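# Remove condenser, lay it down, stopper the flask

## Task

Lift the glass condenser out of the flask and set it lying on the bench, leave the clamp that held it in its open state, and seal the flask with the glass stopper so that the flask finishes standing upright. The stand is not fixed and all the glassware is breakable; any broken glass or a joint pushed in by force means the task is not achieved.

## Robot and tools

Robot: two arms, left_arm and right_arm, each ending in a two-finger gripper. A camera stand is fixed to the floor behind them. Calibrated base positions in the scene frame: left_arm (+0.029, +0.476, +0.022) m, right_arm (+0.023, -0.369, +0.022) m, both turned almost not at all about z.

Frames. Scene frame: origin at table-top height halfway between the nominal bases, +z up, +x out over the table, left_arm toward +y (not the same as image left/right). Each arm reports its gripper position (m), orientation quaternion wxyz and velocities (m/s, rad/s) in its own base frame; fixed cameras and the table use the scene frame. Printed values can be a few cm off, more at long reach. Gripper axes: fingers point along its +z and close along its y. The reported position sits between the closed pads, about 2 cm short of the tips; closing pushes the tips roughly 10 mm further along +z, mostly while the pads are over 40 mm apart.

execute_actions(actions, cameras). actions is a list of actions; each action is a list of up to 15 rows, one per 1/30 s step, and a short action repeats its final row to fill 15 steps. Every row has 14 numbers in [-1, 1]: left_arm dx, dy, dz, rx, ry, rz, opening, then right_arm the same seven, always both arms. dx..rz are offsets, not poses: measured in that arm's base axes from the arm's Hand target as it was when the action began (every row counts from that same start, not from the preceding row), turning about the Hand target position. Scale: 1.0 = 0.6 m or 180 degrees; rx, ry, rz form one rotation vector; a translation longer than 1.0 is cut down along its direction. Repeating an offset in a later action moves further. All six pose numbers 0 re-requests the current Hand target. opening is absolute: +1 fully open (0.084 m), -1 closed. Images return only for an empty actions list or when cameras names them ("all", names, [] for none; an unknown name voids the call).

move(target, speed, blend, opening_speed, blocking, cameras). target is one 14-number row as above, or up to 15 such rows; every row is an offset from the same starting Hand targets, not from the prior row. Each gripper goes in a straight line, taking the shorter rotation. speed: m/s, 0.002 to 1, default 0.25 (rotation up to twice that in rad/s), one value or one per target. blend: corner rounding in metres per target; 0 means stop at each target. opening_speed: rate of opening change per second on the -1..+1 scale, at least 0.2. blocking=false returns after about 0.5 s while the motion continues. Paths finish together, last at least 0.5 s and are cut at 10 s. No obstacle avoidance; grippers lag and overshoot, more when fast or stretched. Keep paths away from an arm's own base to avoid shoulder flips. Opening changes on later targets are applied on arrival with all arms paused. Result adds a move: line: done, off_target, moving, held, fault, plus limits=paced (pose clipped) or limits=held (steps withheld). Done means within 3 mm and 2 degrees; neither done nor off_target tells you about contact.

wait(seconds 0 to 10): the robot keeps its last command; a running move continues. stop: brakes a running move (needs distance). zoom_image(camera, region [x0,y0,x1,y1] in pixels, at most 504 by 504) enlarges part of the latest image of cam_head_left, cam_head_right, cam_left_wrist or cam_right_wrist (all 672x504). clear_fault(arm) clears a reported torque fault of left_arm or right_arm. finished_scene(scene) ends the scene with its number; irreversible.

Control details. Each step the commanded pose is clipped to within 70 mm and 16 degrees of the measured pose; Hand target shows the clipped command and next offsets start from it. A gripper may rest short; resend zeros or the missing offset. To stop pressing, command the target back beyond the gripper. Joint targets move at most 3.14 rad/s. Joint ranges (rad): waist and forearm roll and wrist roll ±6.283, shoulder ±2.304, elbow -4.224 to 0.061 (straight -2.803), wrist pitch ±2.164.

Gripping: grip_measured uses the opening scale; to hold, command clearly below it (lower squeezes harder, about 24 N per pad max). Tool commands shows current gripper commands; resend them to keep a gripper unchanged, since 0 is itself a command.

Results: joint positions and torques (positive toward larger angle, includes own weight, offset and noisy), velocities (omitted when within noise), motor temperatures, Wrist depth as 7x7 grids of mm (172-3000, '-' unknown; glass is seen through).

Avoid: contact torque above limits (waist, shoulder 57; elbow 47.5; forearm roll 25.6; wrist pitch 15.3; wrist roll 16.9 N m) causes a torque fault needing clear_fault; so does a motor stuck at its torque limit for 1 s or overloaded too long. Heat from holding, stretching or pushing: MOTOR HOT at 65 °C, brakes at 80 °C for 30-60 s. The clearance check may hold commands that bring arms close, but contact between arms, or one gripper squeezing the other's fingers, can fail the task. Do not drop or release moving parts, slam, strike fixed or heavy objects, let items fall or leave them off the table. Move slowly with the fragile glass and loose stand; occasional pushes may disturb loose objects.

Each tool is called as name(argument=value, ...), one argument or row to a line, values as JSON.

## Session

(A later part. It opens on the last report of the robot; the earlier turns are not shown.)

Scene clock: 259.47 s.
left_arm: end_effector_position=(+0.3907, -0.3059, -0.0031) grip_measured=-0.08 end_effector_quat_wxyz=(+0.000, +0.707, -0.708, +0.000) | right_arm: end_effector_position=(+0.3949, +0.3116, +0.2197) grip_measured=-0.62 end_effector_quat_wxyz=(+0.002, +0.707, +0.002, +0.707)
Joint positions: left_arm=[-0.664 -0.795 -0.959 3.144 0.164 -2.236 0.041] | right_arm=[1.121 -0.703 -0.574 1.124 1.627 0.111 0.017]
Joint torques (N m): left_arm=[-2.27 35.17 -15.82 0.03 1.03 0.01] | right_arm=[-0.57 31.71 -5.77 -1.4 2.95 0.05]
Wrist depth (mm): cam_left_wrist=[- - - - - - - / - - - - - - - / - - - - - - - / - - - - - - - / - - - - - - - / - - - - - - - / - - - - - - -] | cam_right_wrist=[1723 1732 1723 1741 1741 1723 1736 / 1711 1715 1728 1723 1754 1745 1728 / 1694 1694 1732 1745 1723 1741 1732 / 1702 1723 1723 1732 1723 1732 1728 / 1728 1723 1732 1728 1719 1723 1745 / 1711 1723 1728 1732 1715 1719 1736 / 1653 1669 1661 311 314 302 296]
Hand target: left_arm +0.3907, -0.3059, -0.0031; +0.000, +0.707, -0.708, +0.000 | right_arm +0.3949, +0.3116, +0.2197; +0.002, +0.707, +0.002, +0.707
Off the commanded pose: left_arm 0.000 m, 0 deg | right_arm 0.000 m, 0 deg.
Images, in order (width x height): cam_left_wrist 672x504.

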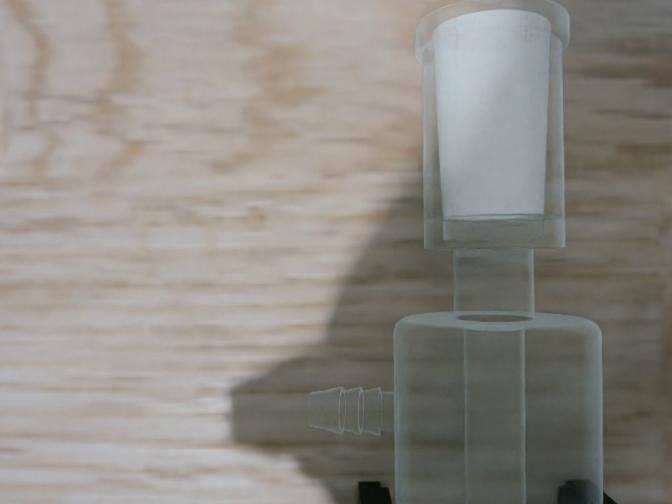

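execute_actions(
  actions=[
    [[0,0,0,0,0,0,-0.085,0,0,0,0,0,0,-0.6]],
    [[0,0,0,0,0,0,-0.08,0,0,0,0,0,0,-0.6]],
    [[0,0,0,0,0,0,-0.075,0,0,0,0,0,0,-0.6]],
    [[0,0,0,0,0,0,-0.07,0,0,0,0,0,0,-0.6]],
    [[0,0,0,0,0,0,-0.065,0,0,0,0,0,0,-0.6]],
    [[0,0,0,0,0,0,-0.06,0,0,0,0,0,0,-0.6]],
  ],
  cameras=["cam_left_wrist"],
)

Scene clock: 263.00 s.
left_arm: end_effector_position=(+0.3907, -0.3059, -0.0031) grip_measured=-0.07 end_effector_quat_wxyz=(+0.000, +0.707, -0.708, +0.000) | right_arm: end_effector_position=(+0.3949, +0.3116, +0.2197) grip_measured=-0.62 end_effector_quat_wxyz=(+0.002, +0.707, +0.002, +0.707)
Joint positions: left_arm=[-0.664 -0.795 -0.959 3.144 0.164 -2.236 0.041] | right_arm=[1.121 -0.703 -0.574 1.124 1.627 0.111 0.017]
Joint torques (N m): left_arm=[0.18 33.5 -15.82 -0.15 0.45 0.12] | right_arm=[-2.06 31.55 -6.22 -0.72 2.76 0.07]
Wrist depth (mm): cam_left_wrist=[- - - - - - - / - - - - - - - / - - - - - - - / - - - - - - - / - - - - - - - / - - - - - - - / - - - - - - -] | cam_right_wrist=[1732 1741 1728 1741 1736 1745 1745 / 1706 1711 1728 1728 1736 1736 1741 / 1719 1719 1723 1719 1736 1741 1745 / 1715 1728 1732 1736 1732 1736 1732 / 1723 1728 1715 1741 1723 1745 1736 / 1702 1711 1723 1719 1723 1736 1728 / 1653 1661 1657 311 314 302 296]
Hand target: left_arm +0.3907, -0.3059, -0.0031; +0.000, +0.707, -0.708, +0.000 | right_arm +0.3949, +0.3116, +0.2197; +0.002, +0.707, +0.002, +0.707
Off the commanded pose: left_arm 0.000 m, 0 deg | right_arm 0.000 m, 0 deg.
Images, in order (width x height): cam_left_wrist 672x504.

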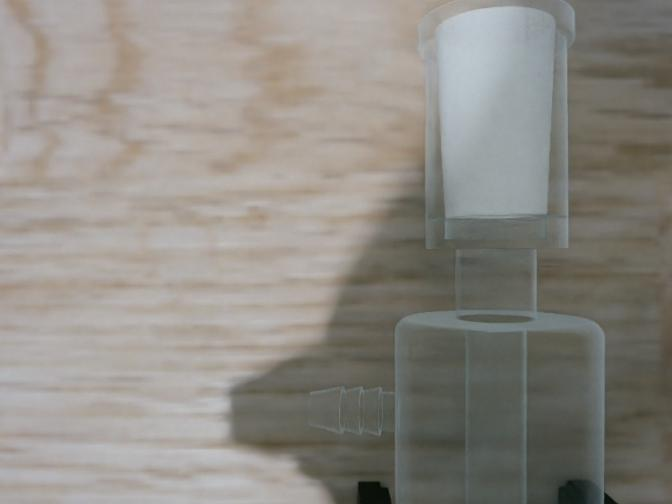

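execute_actions(
  actions=[
    [[0,0,0,0,0,0,-0.055,0,0,0,0,0,0,-0.6]],
    [[0,0,0,0,0,0,-0.05,0,0,0,0,0,0,-0.6]],
    [[0,0,0,0,0,0,-0.04,0,0,0,0,0,0,-0.6]],
    [[0,0,0,0,0,0,-0.03,0,0,0,0,0,0,-0.6]],
  ],
  cameras=["cam_left_wrist"],
)

Scene clock: 265.53 s.
left_arm: end_effector_position=(+0.3907, -0.3059, -0.0031) grip_measured=-0.04 end_effector_quat_wxyz=(+0.000, +0.707, -0.708, +0.000) | right_arm: end_effector_position=(+0.3949, +0.3116, +0.2197) grip_measured=-0.62 end_effector_quat_wxyz=(+0.002, +0.707, +0.002, +0.707)
Joint positions: left_arm=[-0.664 -0.795 -0.959 3.144 0.164 -2.236 0.042] | right_arm=[1.121 -0.703 -0.574 1.124 1.627 0.111 0.017]
Joint torques (N m): left_arm=[0.48 29.66 -15.15 -0.58 -0.2 0.2] | right_arm=[-1.31 31.34 -5.79 -1.24 2.87 -0.05]
Wrist depth (mm): cam_left_wrist=[- - - - - - - / - - - - - - - / - - - - - - - / - - - - - - - / - - - - - - - / - - - - - - - / - - - - - - -] | cam_right_wrist=[1732 1719 1723 1732 1736 1741 1749 / 1711 1715 1728 1749 1741 1732 1736 / 1706 1706 1728 1728 1732 1745 1749 / 1711 1719 1728 1723 1723 1741 1736 / 1719 1711 1728 1719 1736 1736 1736 / 1715 1715 1715 1732 1723 1728 1732 / 1661 1665 1673 311 313 302 296]
Hand target: left_arm +0.3907, -0.3059, -0.0031; +0.000, +0.707, -0.708, +0.000 | right_arm +0.3949, +0.3116, +0.2197; +0.002, +0.707, +0.002, +0.707
Off the commanded pose: left_arm 0.000 m, 0 deg | right_arm 0.000 m, 0 deg.
Images, in order (width x height): cam_left_wrist 672x504.

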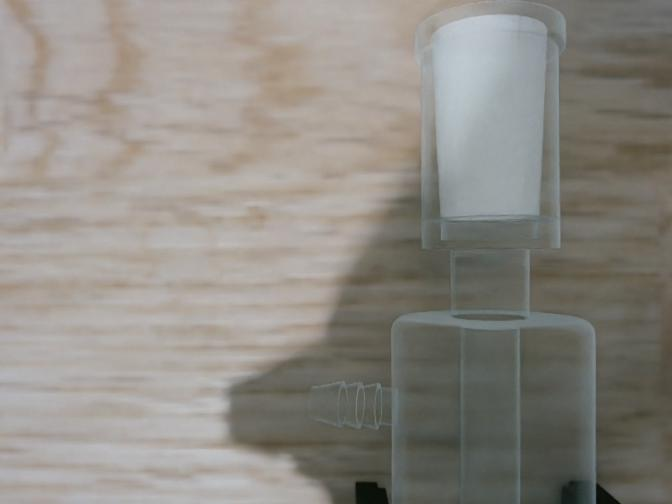

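move(
  target=[0, 0, 0, 0, 0, 0, 0.5, 0, 0, 0, 0, 0, 0, -0.6],
  speed=0.05,
  opening_speed=0.2,
  cameras=["cam_left_wrist"],
)

Scene clock: 268.97 s.
left_arm: end_effector_position=(+0.3907, -0.3059, -0.0031) grip_measured=+0.49 end_effector_quat_wxyz=(+0.000, +0.707, -0.708, +0.000) | right_arm: end_effector_position=(+0.3949, +0.3116, +0.2197) grip_measured=-0.62 end_effector_quat_wxyz=(+0.002, +0.707, +0.002, +0.707)
Joint positions: left_arm=[-0.664 -0.795 -0.959 3.144 0.164 -2.236 0.065] | right_arm=[1.121 -0.703 -0.574 1.124 1.627 0.111 0.017]
Joint torques (N m): left_arm=[2.62 29.58 -14.67 0.06 -0.35 0.25] | right_arm=[-2.2 31.11 -6.51 -0.8 2.71 -0.07]
Wrist depth (mm): cam_left_wrist=[- - - - - - - / - - - - - - - / - - - - - - - / - - - - - - - / - - - - - - - / - - - - - - - / - - - - - - -] | cam_right_wrist=[1728 1715 1723 1749 1728 1745 1749 / 1719 1711 1741 1741 1741 1741 1736 / 1706 1711 1728 1741 1728 1732 1741 / 1698 1715 1741 1741 1723 1736 1736 / 1711 1715 1728 1719 1732 1723 1723 / 1728 1711 1728 1719 1732 1728 1736 / 1661 1661 1669 311 313 302 296]
Hand target: left_arm +0.3907, -0.3059, -0.0031; +0.000, +0.707, -0.708, +0.000 | right_arm +0.3949, +0.3116, +0.2197; +0.002, +0.707, +0.002, +0.707
Off the commanded pose: left_arm 0.000 m, 0 deg | right_arm 0.000 m, 0 deg.
move: done
Images, in order (width x height): cam_left_wrist 672x504.

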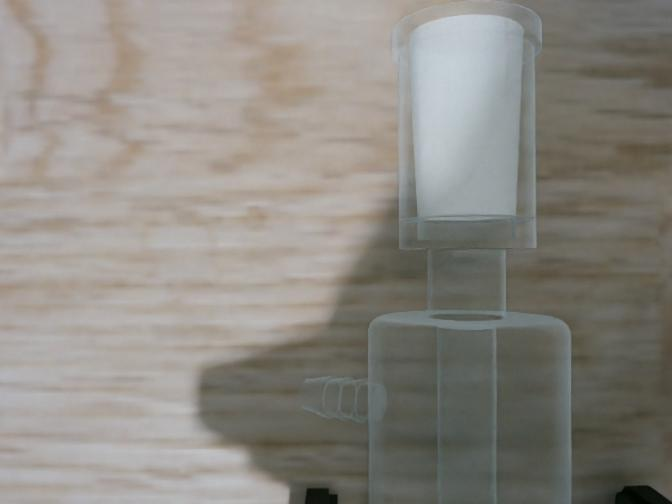

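move(
  target=[0, 0, 0, 0, 0, 0, 0.9, 0, 0, 0, 0, 0, 0, -0.6],
  speed=0.05,
  opening_speed=0.3,
  cameras=["cam_left_wrist", "cam_head_left"],
)

Scene clock: 270.90 s.
left_arm: end_effector_position=(+0.3907, -0.3059, -0.0031) grip_measured=+0.90 end_effector_quat_wxyz=(+0.000, +0.707, -0.708, +0.000) | right_arm: end_effector_position=(+0.3949, +0.3116, +0.2197) grip_measured=-0.62 end_effector_quat_wxyz=(+0.002, +0.707, +0.002, +0.707)
Joint positions: left_arm=[-0.664 -0.795 -0.959 3.144 0.164 -2.236 0.08] | right_arm=[1.121 -0.703 -0.574 1.124 1.627 0.111 0.017]
Joint torques (N m): left_arm=[0.17 30.18 -15.28 0 -0.19 0.07] | right_arm=[-1.4 30.44 -5.71 -0.86 3 -0.05]
Wrist depth (mm): cam_left_wrist=[- - - - - - - / - - - - - - - / - - - - - - - / - - - - - - - / - - - - - - - / - - - - - - - / - - - - - - -] | cam_right_wrist=[1715 1732 1732 1732 1736 1736 1736 / 1711 1706 1732 1741 1736 1732 1754 / 1706 1711 1728 1732 1749 1741 1741 / 1698 1719 1736 1732 1728 1741 1732 / 1719 1711 1728 1741 1723 1736 1723 / 1711 1719 1723 1723 1728 1723 1715 / 1653 1673 1665 311 313 302 296]
Hand target: left_arm +0.3907, -0.3059, -0.0031; +0.000, +0.707, -0.708, +0.000 | right_arm +0.3949, +0.3116, +0.2197; +0.002, +0.707, +0.002, +0.707
Off the commanded pose: left_arm 0.000 m, 0 deg | right_arm 0.000 m, 0 deg.
move: done
Images, in order (width x height): cam_head_left 672x504, cam_left_wrist 672x504.

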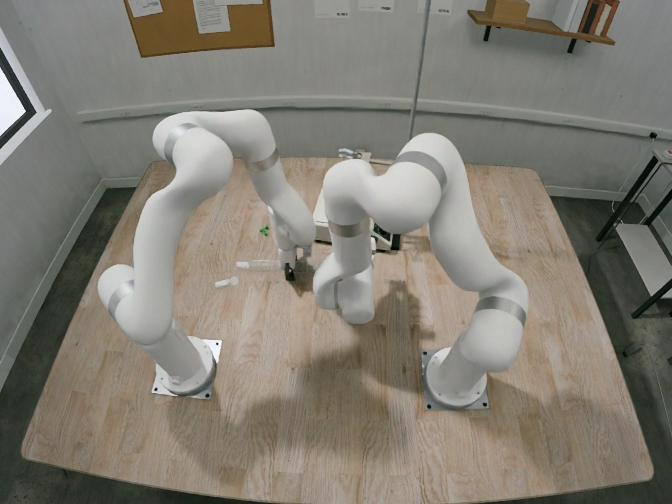

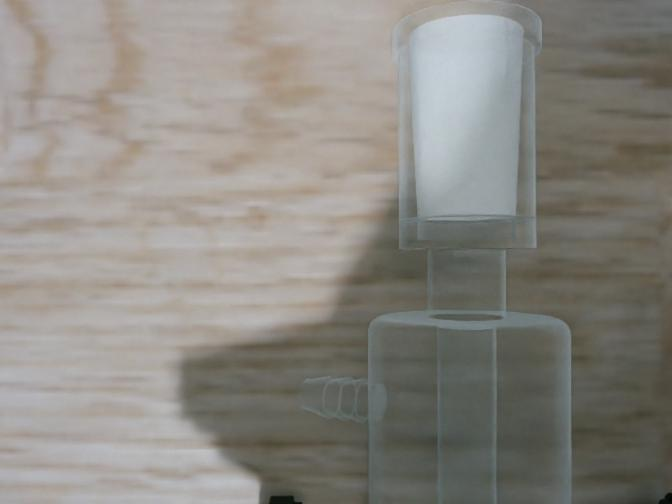

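move(
  target=[
    [0, 0, 0.1, 0, 0, 0, 0.9, 0, 0, 0, 0, 0, 0, -0.6],
    [-0.1167, 0.4167, 0.2718, 0, 0, 0, 0.3, 0, 0, 0, 0, 0, 0, -0.6],
  ],
  speed=[0.05, 0.15],
  blend=[0.02, 0],
  cameras=["all"],
)

Scene clock: 275.93 s.
left_arm: end_effector_position=(+0.3207, -0.0559, +0.1600) grip_measured=+0.29 end_effector_quat_wxyz=(+0.000, +0.707, -0.708, +0.000) | right_arm: end_effector_position=(+0.3949, +0.3116, +0.2197) grip_measured=-0.62 end_effector_quat_wxyz=(+0.002, +0.707, +0.002, +0.707)
Joint positions: left_arm=[-0.173 -0.096 -0.449 3.142 0.353 -1.743 0.056] | right_arm=[1.121 -0.703 -0.574 1.124 1.627 0.111 0.017]
Joint torques (N m): left_arm=[2.78 17.3 -13.62 -0.57 0.96 0.37] | right_arm=[-1.44 31.84 -5.89 -0.81 2.8 0.03]
Wrist depth (mm): cam_left_wrist=[315 314 315 314 314 314 314 / 315 314 314 314 314 313 314 / 315 314 314 314 314 313 313 / 314 314 314 313 313 313 312 / 313 313 313 313 312 312 312 / 313 313 313 313 295 313 312 / 312 313 313 312 313 311 311] | cam_right_wrist=[1728 1728 1741 1732 1732 1741 1736 / 1711 1711 1719 1728 1728 1736 1745 / 1706 1706 1736 1732 1728 1736 1719 / 1706 1723 1715 1732 1736 1723 1745 / 1719 1723 1715 1728 1732 1741 1745 / 1723 1732 1723 1719 1715 1728 1736 / 1661 1657 1673 311 314 302 296]
Hand target: left_arm +0.3207, -0.0559, +0.1600; +0.000, +0.707, -0.708, +0.000 | right_arm +0.3949, +0.3116, +0.2197; +0.002, +0.707, +0.002, +0.707
Off the commanded pose: left_arm 0.000 m, 0 deg | right_arm 0.000 m, 0 deg.
move: done

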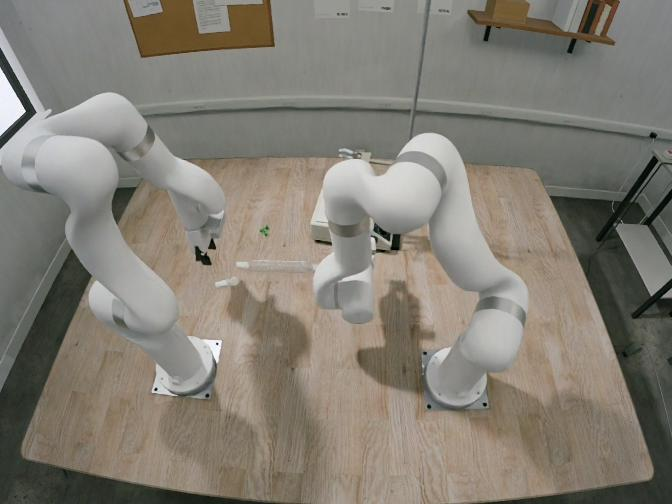

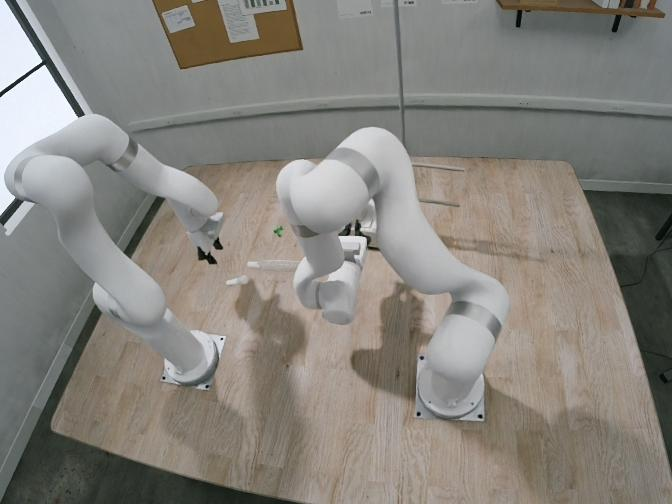

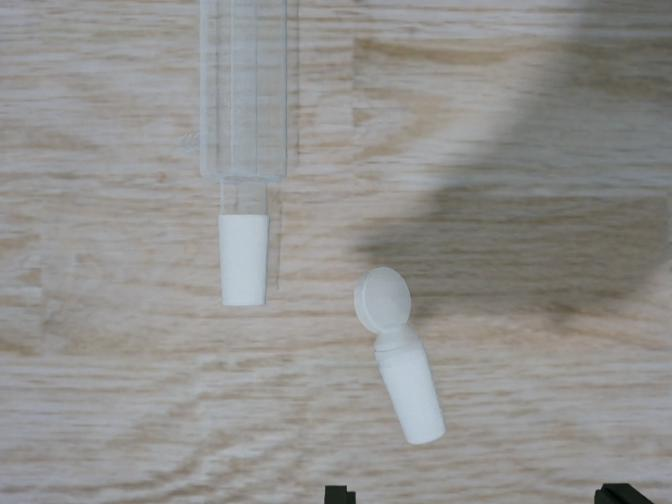

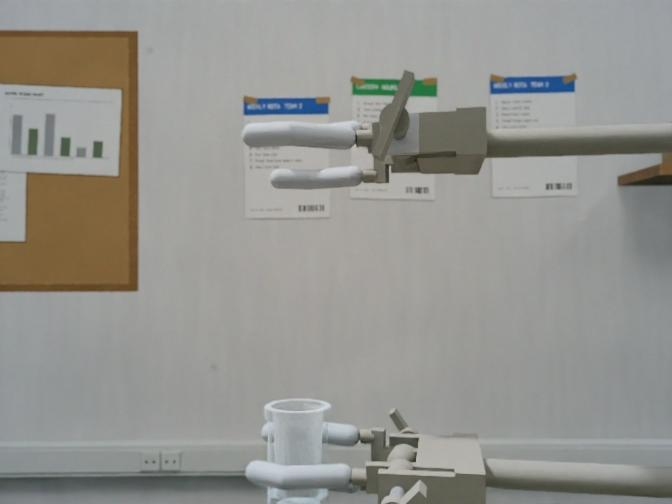

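zoom_image(
  camera="cam_left_wrist",
  region=[310, 250, 490, 460],
)

Scaled by 2.400 from the camera's 672x504 image, which has a finer 960x720 frame.

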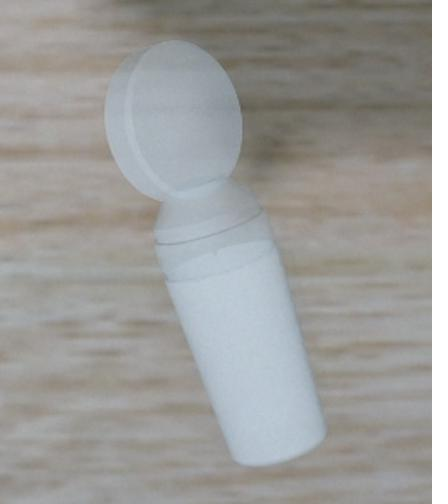

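move(
  target=[-0.0017, -0.0123, -0.1, 0, 0, 0.0956, 0.3, 0, 0, 0, 0, 0, 0, -0.6],
  speed=0.12,
  cameras=["cam_left_wrist"],
)

Scene clock: 286.03 s.
left_arm: end_effector_position=(+0.3196, -0.0633, +0.1000) grip_measured=+0.29 end_effector_quat_wxyz=(+0.000, +0.805, -0.594, +0.000) | right_arm: end_effector_position=(+0.3949, +0.3116, +0.2197) grip_measured=-0.62 end_effector_quat_wxyz=(+0.002, +0.707, +0.002, +0.707)
Joint positions: left_arm=[-0.196 -0.276 -0.445 3.143 0.168 -2.067 0.056] | right_arm=[1.121 -0.703 -0.574 1.124 1.627 0.111 0.017]
Joint torques (N m): left_arm=[-5.51 12.97 -16.57 0.63 -0.65 -0.55] | right_arm=[-2.38 31.81 -6.31 -1.12 2.67 -0.15]
Wrist depth (mm): cam_left_wrist=[255 254 254 254 254 254 253 / 254 254 255 254 254 254 253 / 254 254 254 253 253 253 253 / 253 253 224 253 253 253 253 / 253 253 253 253 241 253 253 / 253 252 253 252 234 252 252 / 253 253 252 252 233 252 252] | cam_right_wrist=[1715 1736 1728 1732 1741 1754 1741 / 1723 1715 1728 1736 1728 1736 1732 / 1706 1723 1715 1723 1732 1732 1732 / 1706 1728 1728 1719 1736 1732 1719 / 1715 1723 1732 1719 1741 1741 1719 / 1723 1719 1723 1715 1728 1711 1732 / 1649 1657 1661 311 313 302 296]
Hand target: left_arm +0.3196, -0.0633, +0.1000; +0.000, +0.805, -0.594, +0.000 | right_arm +0.3949, +0.3116, +0.2197; +0.002, +0.707, +0.002, +0.707
Off the commanded pose: left_arm 0.000 m, 0 deg | right_arm 0.000 m, 0 deg.
move: done
Images, in order (width x height): cam_left_wrist 672x504.

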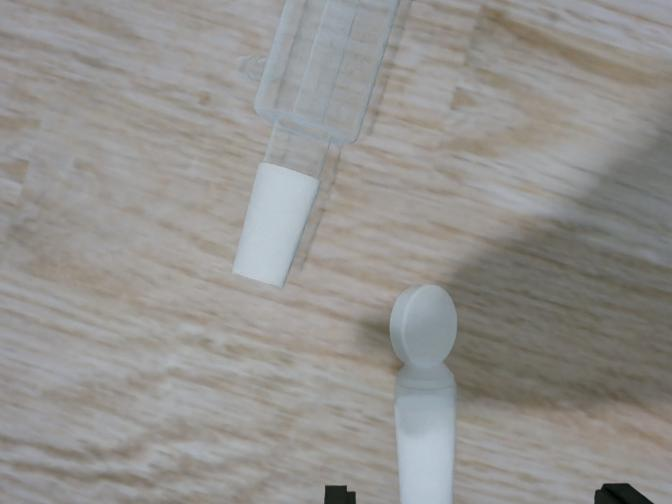

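move(
  target=[
    [0, 0, -0.133, 0, 0, 0, 0.3, 0, 0, 0, 0, 0, 0, -0.6],
    [0, 0, -0.1658, 0, 0, 0, 0.3, 0, 0, 0, 0, 0, 0, -0.6],
  ],
  speed=[0.12, 0.03],
  blend=[0.005, 0],
  cameras=["cam_left_wrist"],
)

Scene clock: 289.57 s.
left_arm: end_effector_position=(+0.3196, -0.0633, +0.0005) grip_measured=+0.29 end_effector_quat_wxyz=(+0.000, +0.805, -0.594, +0.000) | right_arm: end_effector_position=(+0.3949, +0.3116, +0.2197) grip_measured=-0.62 end_effector_quat_wxyz=(+0.002, +0.707, +0.002, +0.707)
Joint positions: left_arm=[-0.196 -0.606 -0.499 3.139 -0.107 -2.063 0.056] | right_arm=[1.121 -0.703 -0.574 1.124 1.627 0.111 0.017]
Joint torques (N m): left_arm=[-5.5 19.62 -11.54 0.04 -0.73 0.16] | right_arm=[-1.47 31.52 -5.86 -1.24 2.58 0.06]
Wrist depth (mm): cam_left_wrist=[- - - - - - - / - - - - - - - / - - - - - - - / - - - - - - - / - - - - - - - / - - - - - - - / - - - - - - -] | cam_right_wrist=[1719 1728 1728 1749 1728 1749 1741 / 1706 1706 1728 1741 1723 1728 1732 / 1711 1706 1723 1736 1728 1723 1736 / 1706 1728 1723 1723 1736 1728 1736 / 1723 1719 1736 1736 1732 1723 1741 / 1715 1715 1728 1732 1741 1732 1749 / 1669 1673 1661 311 313 302 296]
Hand target: left_arm +0.3196, -0.0633, +0.0005; +0.000, +0.805, -0.594, +0.000 | right_arm +0.3949, +0.3116, +0.2197; +0.002, +0.707, +0.002, +0.707
Off the commanded pose: left_arm 0.000 m, 0 deg | right_arm 0.000 m, 0 deg.
move: done
Images, in order (width x height): cam_left_wrist 672x504.

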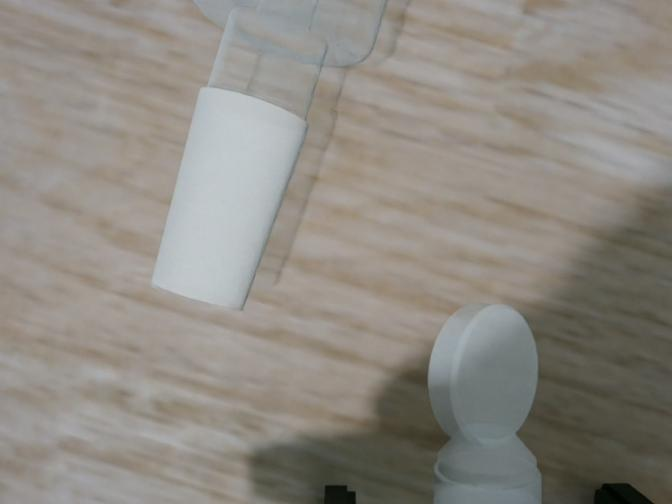

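move(
  target=[0, 0, 0, 0, 0, 0, -0.9, 0, 0, 0, 0, 0, 0, -0.6],
  speed=0.05,
  opening_speed=0.4,
  cameras=["cam_left_wrist"],
)

Scene clock: 293.10 s.
left_arm: end_effector_position=(+0.3196, -0.0633, +0.0005) grip_measured=-0.49 end_effector_quat_wxyz=(+0.000, +0.805, -0.594, +0.000) | right_arm: end_effector_position=(+0.3949, +0.3116, +0.2197) grip_measured=-0.62 end_effector_quat_wxyz=(+0.002, +0.707, +0.002, +0.707)
Joint positions: left_arm=[-0.196 -0.606 -0.499 3.139 -0.107 -2.063 0.023] | right_arm=[1.121 -0.703 -0.574 1.124 1.627 0.111 0.017]
Joint torques (N m): left_arm=[-3.24 18.88 -11.05 0.62 -0.44 -0.15] | right_arm=[-1.48 31.28 -5.92 -0.95 2.7 -0.13]
Wrist depth (mm): cam_left_wrist=[- - - - - - - / - - - - - - - / - - - - - - - / - - - - - - - / - - - - - - - / - - - - - - - / - - - - - - -] | cam_right_wrist=[1719 1732 1741 1719 1745 1745 1758 / 1698 1723 1732 1723 1732 1728 1754 / 1715 1723 1728 1723 1715 1732 1741 / 1698 1715 1715 1719 1728 1719 1741 / 1728 1728 1723 1728 1732 1728 1736 / 1711 1719 1711 1715 1728 1728 1736 / 1665 1665 1661 311 313 302 296]
Hand target: left_arm +0.3196, -0.0633, +0.0005; +0.000, +0.805, -0.594, +0.000 | right_arm +0.3949, +0.3116, +0.2197; +0.002, +0.707, +0.002, +0.707
Off the commanded pose: left_arm 0.000 m, 0 deg | right_arm 0.000 m, 0 deg.
move: done
Images, in order (width x height): cam_left_wrist 672x504.

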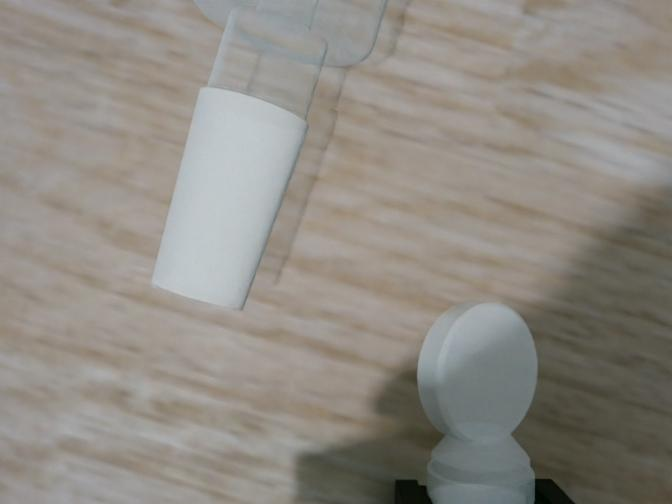

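move(
  target=[
    [0, 0, 0.25, 0, 0, 0, -0.9, -0.0648, 0.099, 0.1472, 0, 0, 0.3056, -0.6],
    [0.169, -0.5212, 0.4408, -0.4775, -0.148, 0, -0.9, -0.0648, 0.099, 0.1472, 0, 0, 0.3056, -0.6],
  ],
  speed=[0.12, 0.2],
  blend=[0.03, 0],
  cameras=["all"],
)

Scene clock: 304.30 s.
left_arm: end_effector_position=(+0.4210, -0.3760, +0.2650) grip_measured=-0.49 end_effector_quat_wxyz=(+0.419, +0.569, -0.420, +0.570) | right_arm: end_effector_position=(+0.3560, +0.3710, +0.3080) grip_measured=-0.62 end_effector_quat_wxyz=(-0.325, +0.626, +0.328, +0.628)
Joint positions: left_arm=[-0.388 -0.591 -0.613 0.882 1.557 -0.015 0.023] | right_arm=[0.669 -0.324 -0.326 -0.291 1.569 -0.005 0.017]
Joint torques (N m): left_arm=[-3.98 20.63 -16.33 -0.09 2.37 0.6] | right_arm=[-1.4 28.07 -10.02 -1.45 1.4 0.45]
Wrist depth (mm): cam_left_wrist=[2119 2634 - - - - 2899 / 2014 2685 - - - 2923 2923 / 1888 2634 - - - 2973 2923 / 1888 305 325 510 - 2899 2960 / 2112 2448 - - - - 198 / 2038 2397 - - - 2999 2348 / 2074 2333 - 976 - 1045 1053] | cam_right_wrist=[367 2474 2717 2828 2595 2178 1930 / 365 2465 2706 2874 2575 2158 1903 / 366 2422 2685 2899 2538 2119 1908 / 383 422 2644 2839 2614 2145 1935 / 2178 448 2624 2874 2595 2165 1908 / 400 356 2644 2816 2474 2151 1935 / 332 298 292 302 2333 2165 1872]
Hand target: left_arm +0.4210, -0.3760, +0.2650; +0.419, +0.569, -0.420, +0.570 | right_arm +0.3560, +0.3710, +0.3080; -0.325, +0.626, +0.328, +0.628
Off the commanded pose: left_arm 0.000 m, 0 deg | right_arm 0.000 m, 0 deg.
move: done

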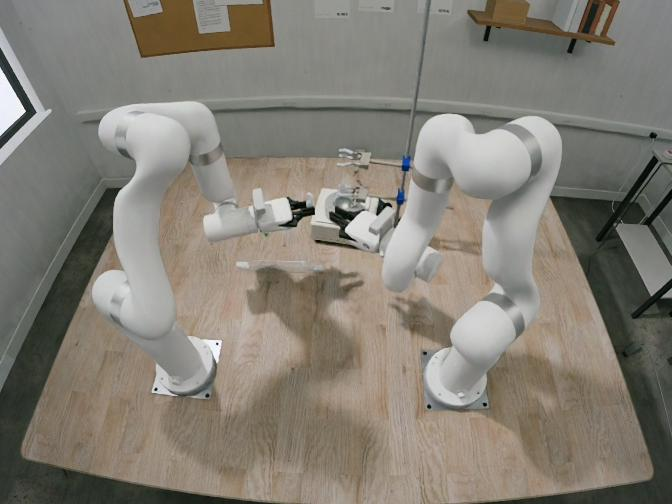

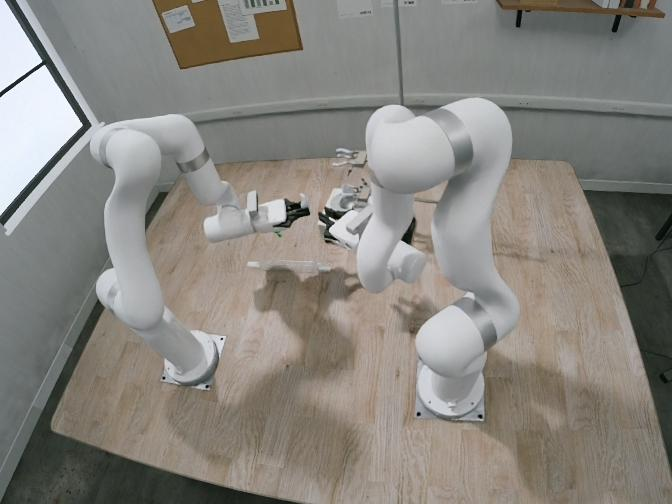

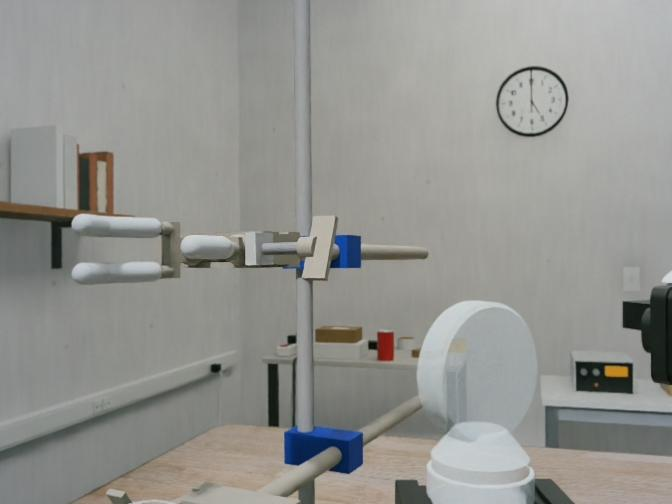

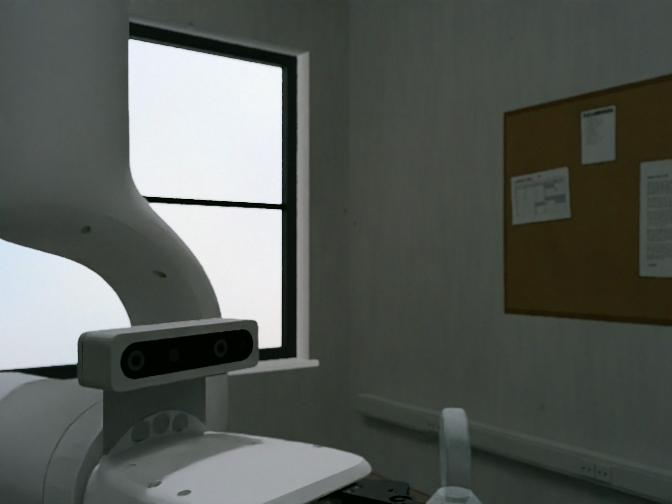

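zoom_image(
  camera="cam_right_wrist",
  region=[330, 380, 530, 504],
)

zoom_image(
  camera="cam_left_wrist",
  region=[380, 280, 672, 504],
)

Scaled by 2.520 from the camera's 672x504 image, which has a finer 960x720 frame.

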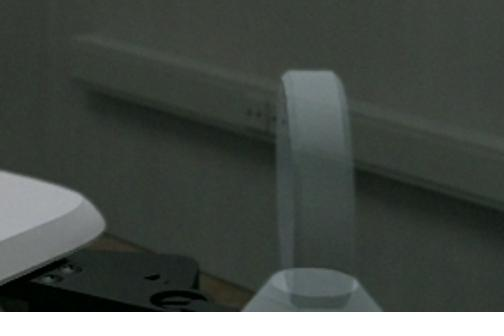

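Scaled by 1.726 from the camera's 672x504 image, which has a finer 960x720 frame.

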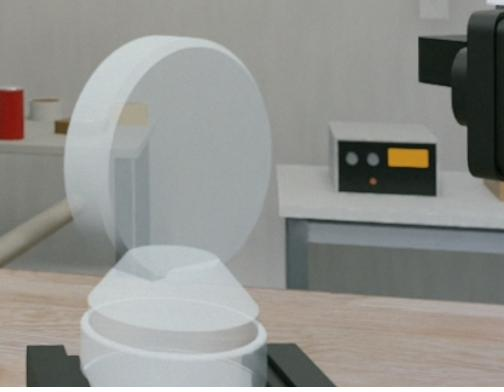

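move(
  target=[0, 0, 0, 0, 0, 0, -0.9, 0.0747, 0.0763, 0.0045, 0, 0, -0.0222, -0.3],
  speed=0.08,
  cameras=["cam_left_wrist", "cam_right_wrist"],
)

Scene clock: 309.10 s.
left_arm: end_effector_position=(+0.4210, -0.3760, +0.2650) grip_measured=-0.49 end_effector_quat_wxyz=(+0.419, +0.569, -0.420, +0.570) | right_arm: end_effector_position=(+0.4008, +0.4167, +0.3107) grip_measured=-0.32 end_effector_quat_wxyz=(-0.303, +0.637, +0.306, +0.639)
Joint positions: left_arm=[-0.388 -0.591 -0.613 0.882 1.557 -0.015 0.023] | right_arm=[0.743 -0.4 -0.48 -0.148 1.492 0.006 0.03]
Joint torques (N m): left_arm=[-4.77 20.62 -15.48 -0.53 1.29 0.52] | right_arm=[4.28 25.48 -11.26 0.38 1.34 0.02]
Wrist depth (mm): cam_left_wrist=[2125 2644 - - - 2886 2911 / 2008 2604 - - - - 2886 / 1908 2624 - - - - 2874 / 1957 305 325 511 - 2923 2874 / 2119 2448 - - - 180 - / 2026 2389 - - - 2364 - / 2099 2372 - 973 - 1064 1058] | cam_right_wrist=[2220 2457 2771 2675 2356 2008 1809 / 2228 2465 2738 2675 2340 2002 1790 / 2220 2483 2749 2675 2340 1996 1799 / 338 2381 2738 2685 2340 1985 1790 / 375 2381 2738 2675 2333 1974 1776 / 365 380 2717 2664 2249 1991 1799 / 270 366 2654 2556 2235 2002 1745]
Hand target: left_arm +0.4210, -0.3760, +0.2650; +0.419, +0.569, -0.420, +0.570 | right_arm +0.4009, +0.4168, +0.3107; -0.303, +0.637, +0.306, +0.639
Off the commanded pose: left_arm 0.000 m, 0 deg | right_arm 0.000 m, 0 deg.
move: done
Images, in order (width x height): cam_left_wrist 672x504, cam_right_wrist 672x504.

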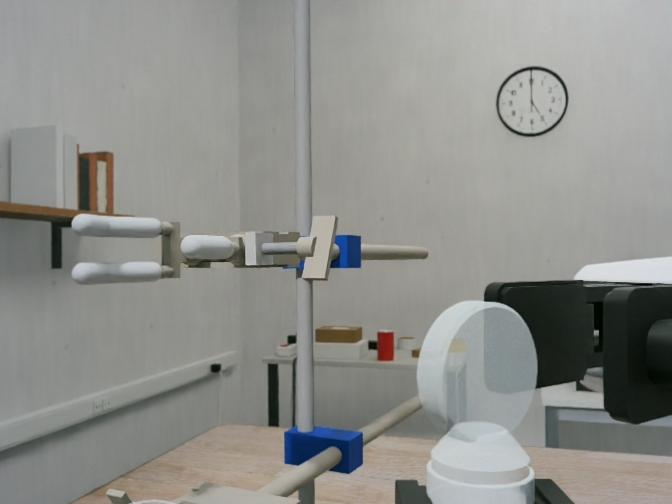

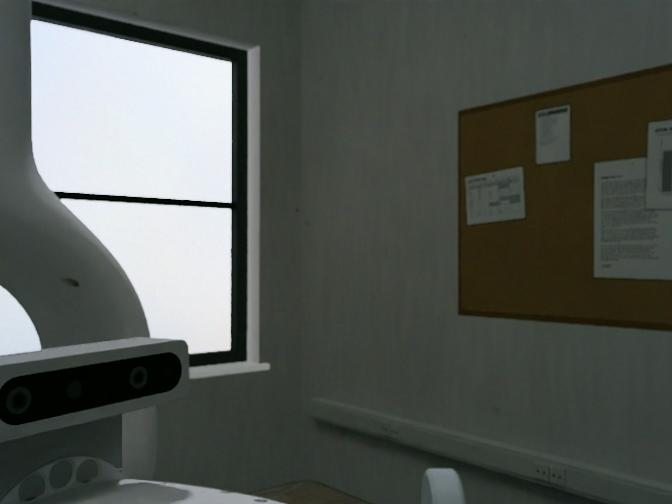

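zoom_image(
  camera="cam_right_wrist",
  region=[390, 440, 490, 504],
)

zoom_image(
  camera="cam_left_wrist",
  region=[400, 250, 672, 504],
)

Scaled by 5.040 from the camera's 672x504 image, which has a finer 960x720 frame.

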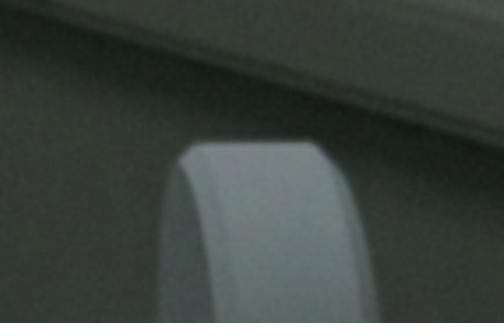

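Scaled by 1.853 from the camera's 672x504 image, which has a finer 960x720 frame.

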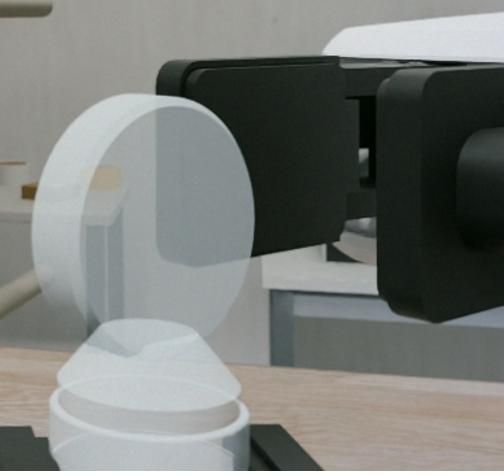

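move(
  target=[0, 0, 0, 0, 0, 0, -0.9, 0.0157, 0.0194, 0, 0, 0, 0, -0.3],
  speed=0.05,
  cameras=["cam_left_wrist", "cam_right_wrist"],
)

zoom_image(
  camera="cam_left_wrist",
  region=[400, 250, 672, 504],
)

zoom_image(
  camera="cam_right_wrist",
  region=[390, 440, 490, 504],
)

Scene clock: 315.77 s.
left_arm: end_effector_position=(+0.4210, -0.3760, +0.2650) grip_measured=-0.49 end_effector_quat_wxyz=(+0.419, +0.569, -0.420, +0.570) | right_arm: end_effector_position=(+0.4103, +0.4284, +0.3107) grip_measured=-0.32 end_effector_quat_wxyz=(-0.303, +0.637, +0.306, +0.639)
Joint positions: left_arm=[-0.388 -0.591 -0.613 0.882 1.557 -0.015 0.023] | right_arm=[0.749 -0.421 -0.518 -0.142 1.474 0.008 0.03]
Joint torques (N m): left_arm=[-3.77 23.17 -16.23 -0.2 1.47 0.54] | right_arm=[3.57 27.77 -12.16 0.77 1.34 0.29]
Wrist depth (mm): cam_left_wrist=[2132 2664 - - - 2999 2923 / 1974 2664 - - - 2960 2935 / 1862 2575 - - - 2973 2899 / 1888 304 325 508 - 2948 215 / 2099 2483 - - - - - / 2020 2356 - - - - - / 2087 2340 - 981 - 1059 1051] | cam_right_wrist=[2213 2439 2760 2644 2340 2008 1795 / 2199 2439 2738 2675 2340 1991 1776 / 2192 2465 2738 2685 2325 1968 1799 / 326 2381 2771 2664 2317 1974 1767 / 346 2348 2675 2675 2325 1968 1767 / 360 2364 2738 2644 2249 1979 1804 / 267 2356 2654 2654 2220 2002 1732]
Hand target: left_arm +0.4210, -0.3760, +0.2650; +0.419, +0.569, -0.420, +0.570 | right_arm +0.4103, +0.4284, +0.3107; -0.303, +0.637, +0.306, +0.639
Off the commanded pose: left_arm 0.000 m, 0 deg | right_arm 0.000 m, 0 deg.
move: done
Images, in order (width x height): cam_left_wrist 672x504, cam_right_wrist 672x504.

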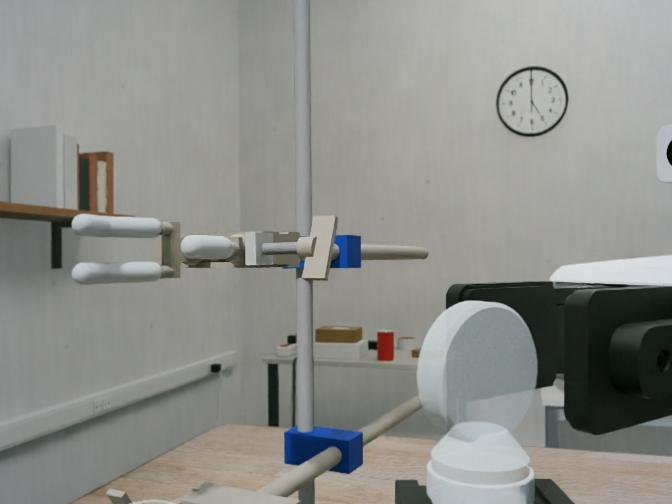

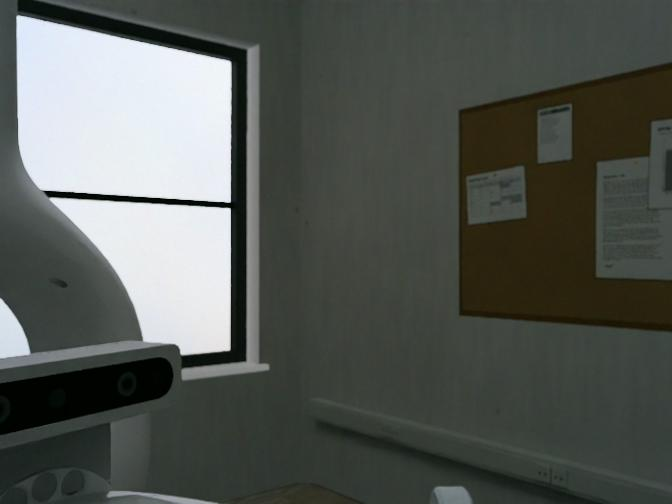

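Scaled by 1.853 from the camera's 672x504 image, which has a finer 960x720 frame.

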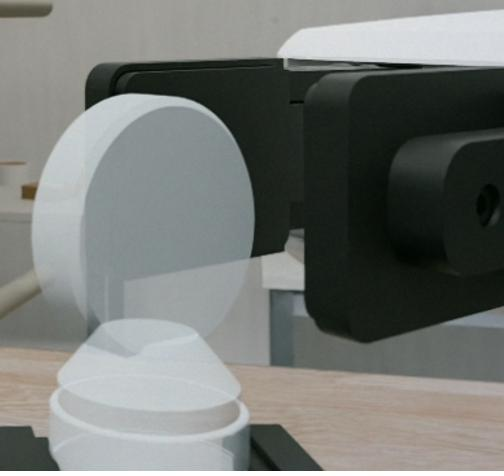

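Scaled by 5.040 from the camera's 672x504 image, which has a finer 960x720 frame.

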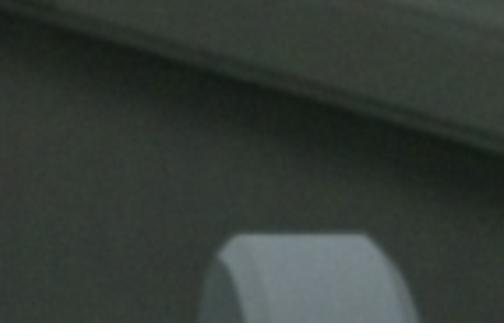

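move(
  target=[0, 0, 0, 0, 0, 0, -0.9, 0, 0, 0.0333, 0, 0, 0, -0.3],
  speed=0.05,
  cameras=["cam_left_wrist"],
)

zoom_image(
  camera="cam_left_wrist",
  region=[400, 200, 672, 454],
)

Scene clock: 330.53 s.
left_arm: end_effector_position=(+0.4210, -0.3760, +0.2650) grip_measured=-0.49 end_effector_quat_wxyz=(+0.419, +0.569, -0.420, +0.570) | right_arm: end_effector_position=(+0.4103, +0.4284, +0.3307) grip_measured=-0.32 end_effector_quat_wxyz=(-0.303, +0.637, +0.306, +0.639)
Joint positions: left_arm=[-0.388 -0.591 -0.613 0.882 1.557 -0.015 0.023] | right_arm=[0.749 -0.36 -0.512 -0.143 1.421 0.016 0.03]
Joint torques (N m): left_arm=[-4.02 22.83 -15.31 -0.44 1.35 0.49] | right_arm=[1.62 32.18 -10.7 -1.15 1.29 0.4]
Wrist depth (mm): cam_left_wrist=[2132 2685 - - - 2999 2899 / 2032 2634 - - - 2999 2886 / 1872 2675 - - - - 2874 / 1914 305 324 297 - - - / 2087 2483 - - - - - / 2050 2389 - - - 2999 2483 / 2087 2325 - 978 - 1056 1058] | cam_right_wrist=[2199 2431 2771 2634 2340 2008 1795 / 2199 2448 2749 2664 2317 2002 1785 / 2228 2422 2727 2664 2309 1979 1772 / 2158 2439 2738 2654 2333 1968 1776 / 327 2381 2738 2644 2333 1979 1790 / 361 2372 2717 2664 2348 1974 1785 / 337 376 2644 2634 2235 1996 1728]
Hand target: left_arm +0.4210, -0.3760, +0.2650; +0.419, +0.569, -0.420, +0.570 | right_arm +0.4103, +0.4284, +0.3307; -0.303, +0.637, +0.306, +0.639
Off the commanded pose: left_arm 0.000 m, 0 deg | right_arm 0.000 m, 0 deg.
move: done
Images, in order (width x height): cam_left_wrist 672x504.

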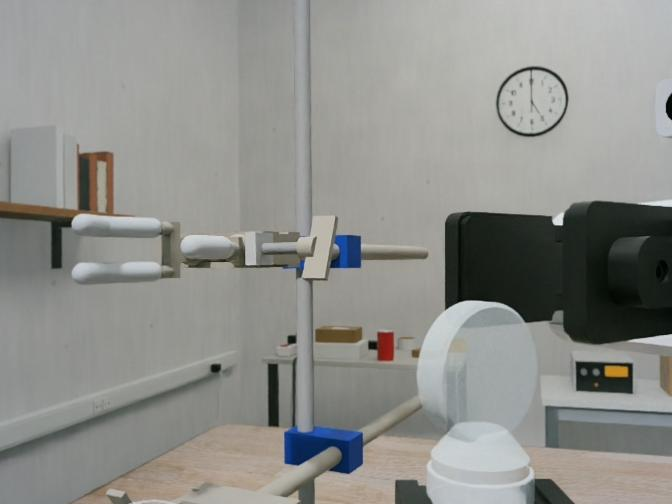

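Scaled by 1.853 from the camera's 672x504 image, which has a finer 960x720 frame.

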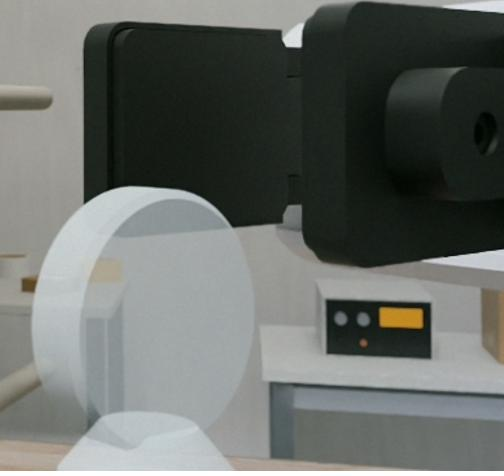

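move(
  target=[
    [0, 0, 0, 0, 0, 0, -0.9, -0.0065, 0.0052, -0.0358, 0, 0, 0, -0.1],
    [0, 0, 0, 0, 0, 0, -0.9, 0.004, 0.0181, -0.0358, 0, 0, 0, -0.1],
  ],
  speed=0.04,
  cameras=["cam_left_wrist", "cam_right_wrist"],
)

zoom_image(
  camera="cam_left_wrist",
  region=[400, 250, 672, 504],
)

Scene clock: 334.63 s.
left_arm: end_effector_position=(+0.4210, -0.3760, +0.2650) grip_measured=-0.49 end_effector_quat_wxyz=(+0.419, +0.569, -0.420, +0.570) | right_arm: end_effector_position=(+0.4127, +0.4392, +0.3092) grip_measured=-0.11 end_effector_quat_wxyz=(-0.303, +0.637, +0.306, +0.639)
Joint positions: left_arm=[-0.388 -0.591 -0.613 0.882 1.557 -0.015 0.023] | right_arm=[0.766 -0.438 -0.543 -0.125 1.467 0.007 0.039]
Joint torques (N m): left_arm=[-4.13 21.43 -15.62 0.03 1.28 0.34] | right_arm=[3.06 26.18 -12.66 0.98 1.37 0.3]
Wrist depth (mm): cam_left_wrist=[2158 2604 - - - 2948 2886 / 2026 2696 - - - 2986 2911 / 1882 2654 - - - 2935 2874 / 1930 304 324 511 - - 2886 / 2132 2519 - - - 183 - / 2050 2397 - - - - - / 2099 2348 - 972 - 1048 965] | cam_right_wrist=[2213 2448 2760 2696 2317 1996 1799 / 2199 2448 2717 2664 2340 1985 1781 / 2206 2448 2717 2634 2325 1974 1772 / 317 2356 2706 2664 2325 1946 1785 / 340 2381 2696 2664 2325 1974 1785 / 351 359 2738 2675 2249 1985 1799 / 250 360 2624 2644 2242 1968 1745]
Hand target: left_arm +0.4210, -0.3760, +0.2650; +0.419, +0.569, -0.420, +0.570 | right_arm +0.4127, +0.4393, +0.3092; -0.303, +0.637, +0.306, +0.639
Off the commanded pose: left_arm 0.000 m, 0 deg | right_arm 0.000 m, 0 deg.
move: done
Images, in order (width x height): cam_left_wrist 672x504, cam_right_wrist 672x504.

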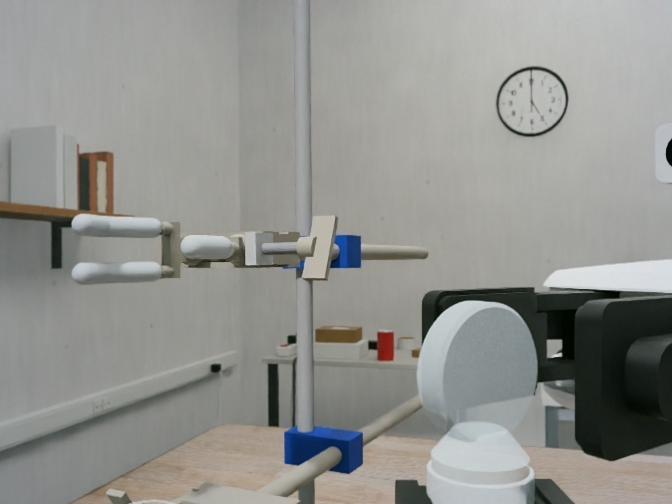

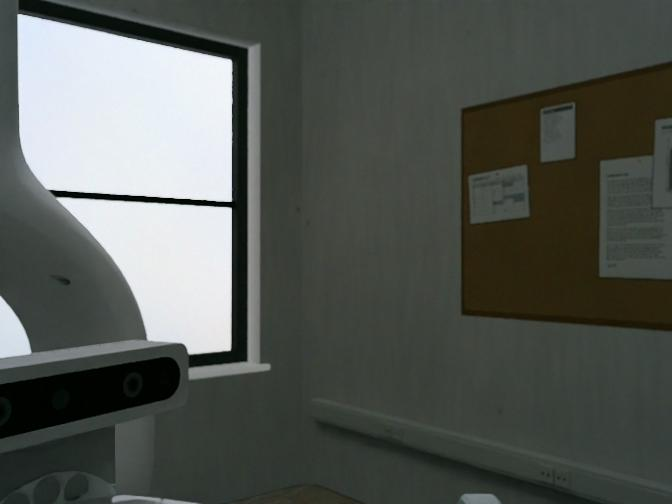

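Scaled by 1.853 from the camera's 672x504 image, which has a finer 960x720 frame.

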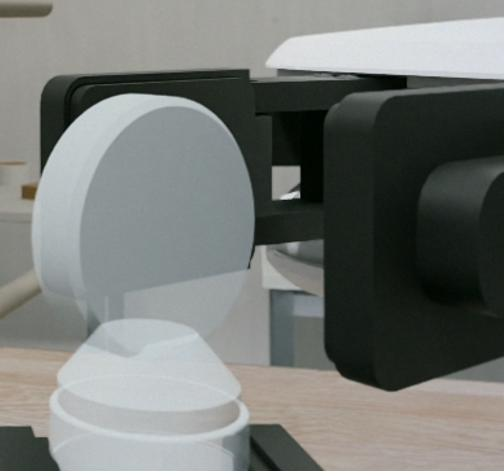

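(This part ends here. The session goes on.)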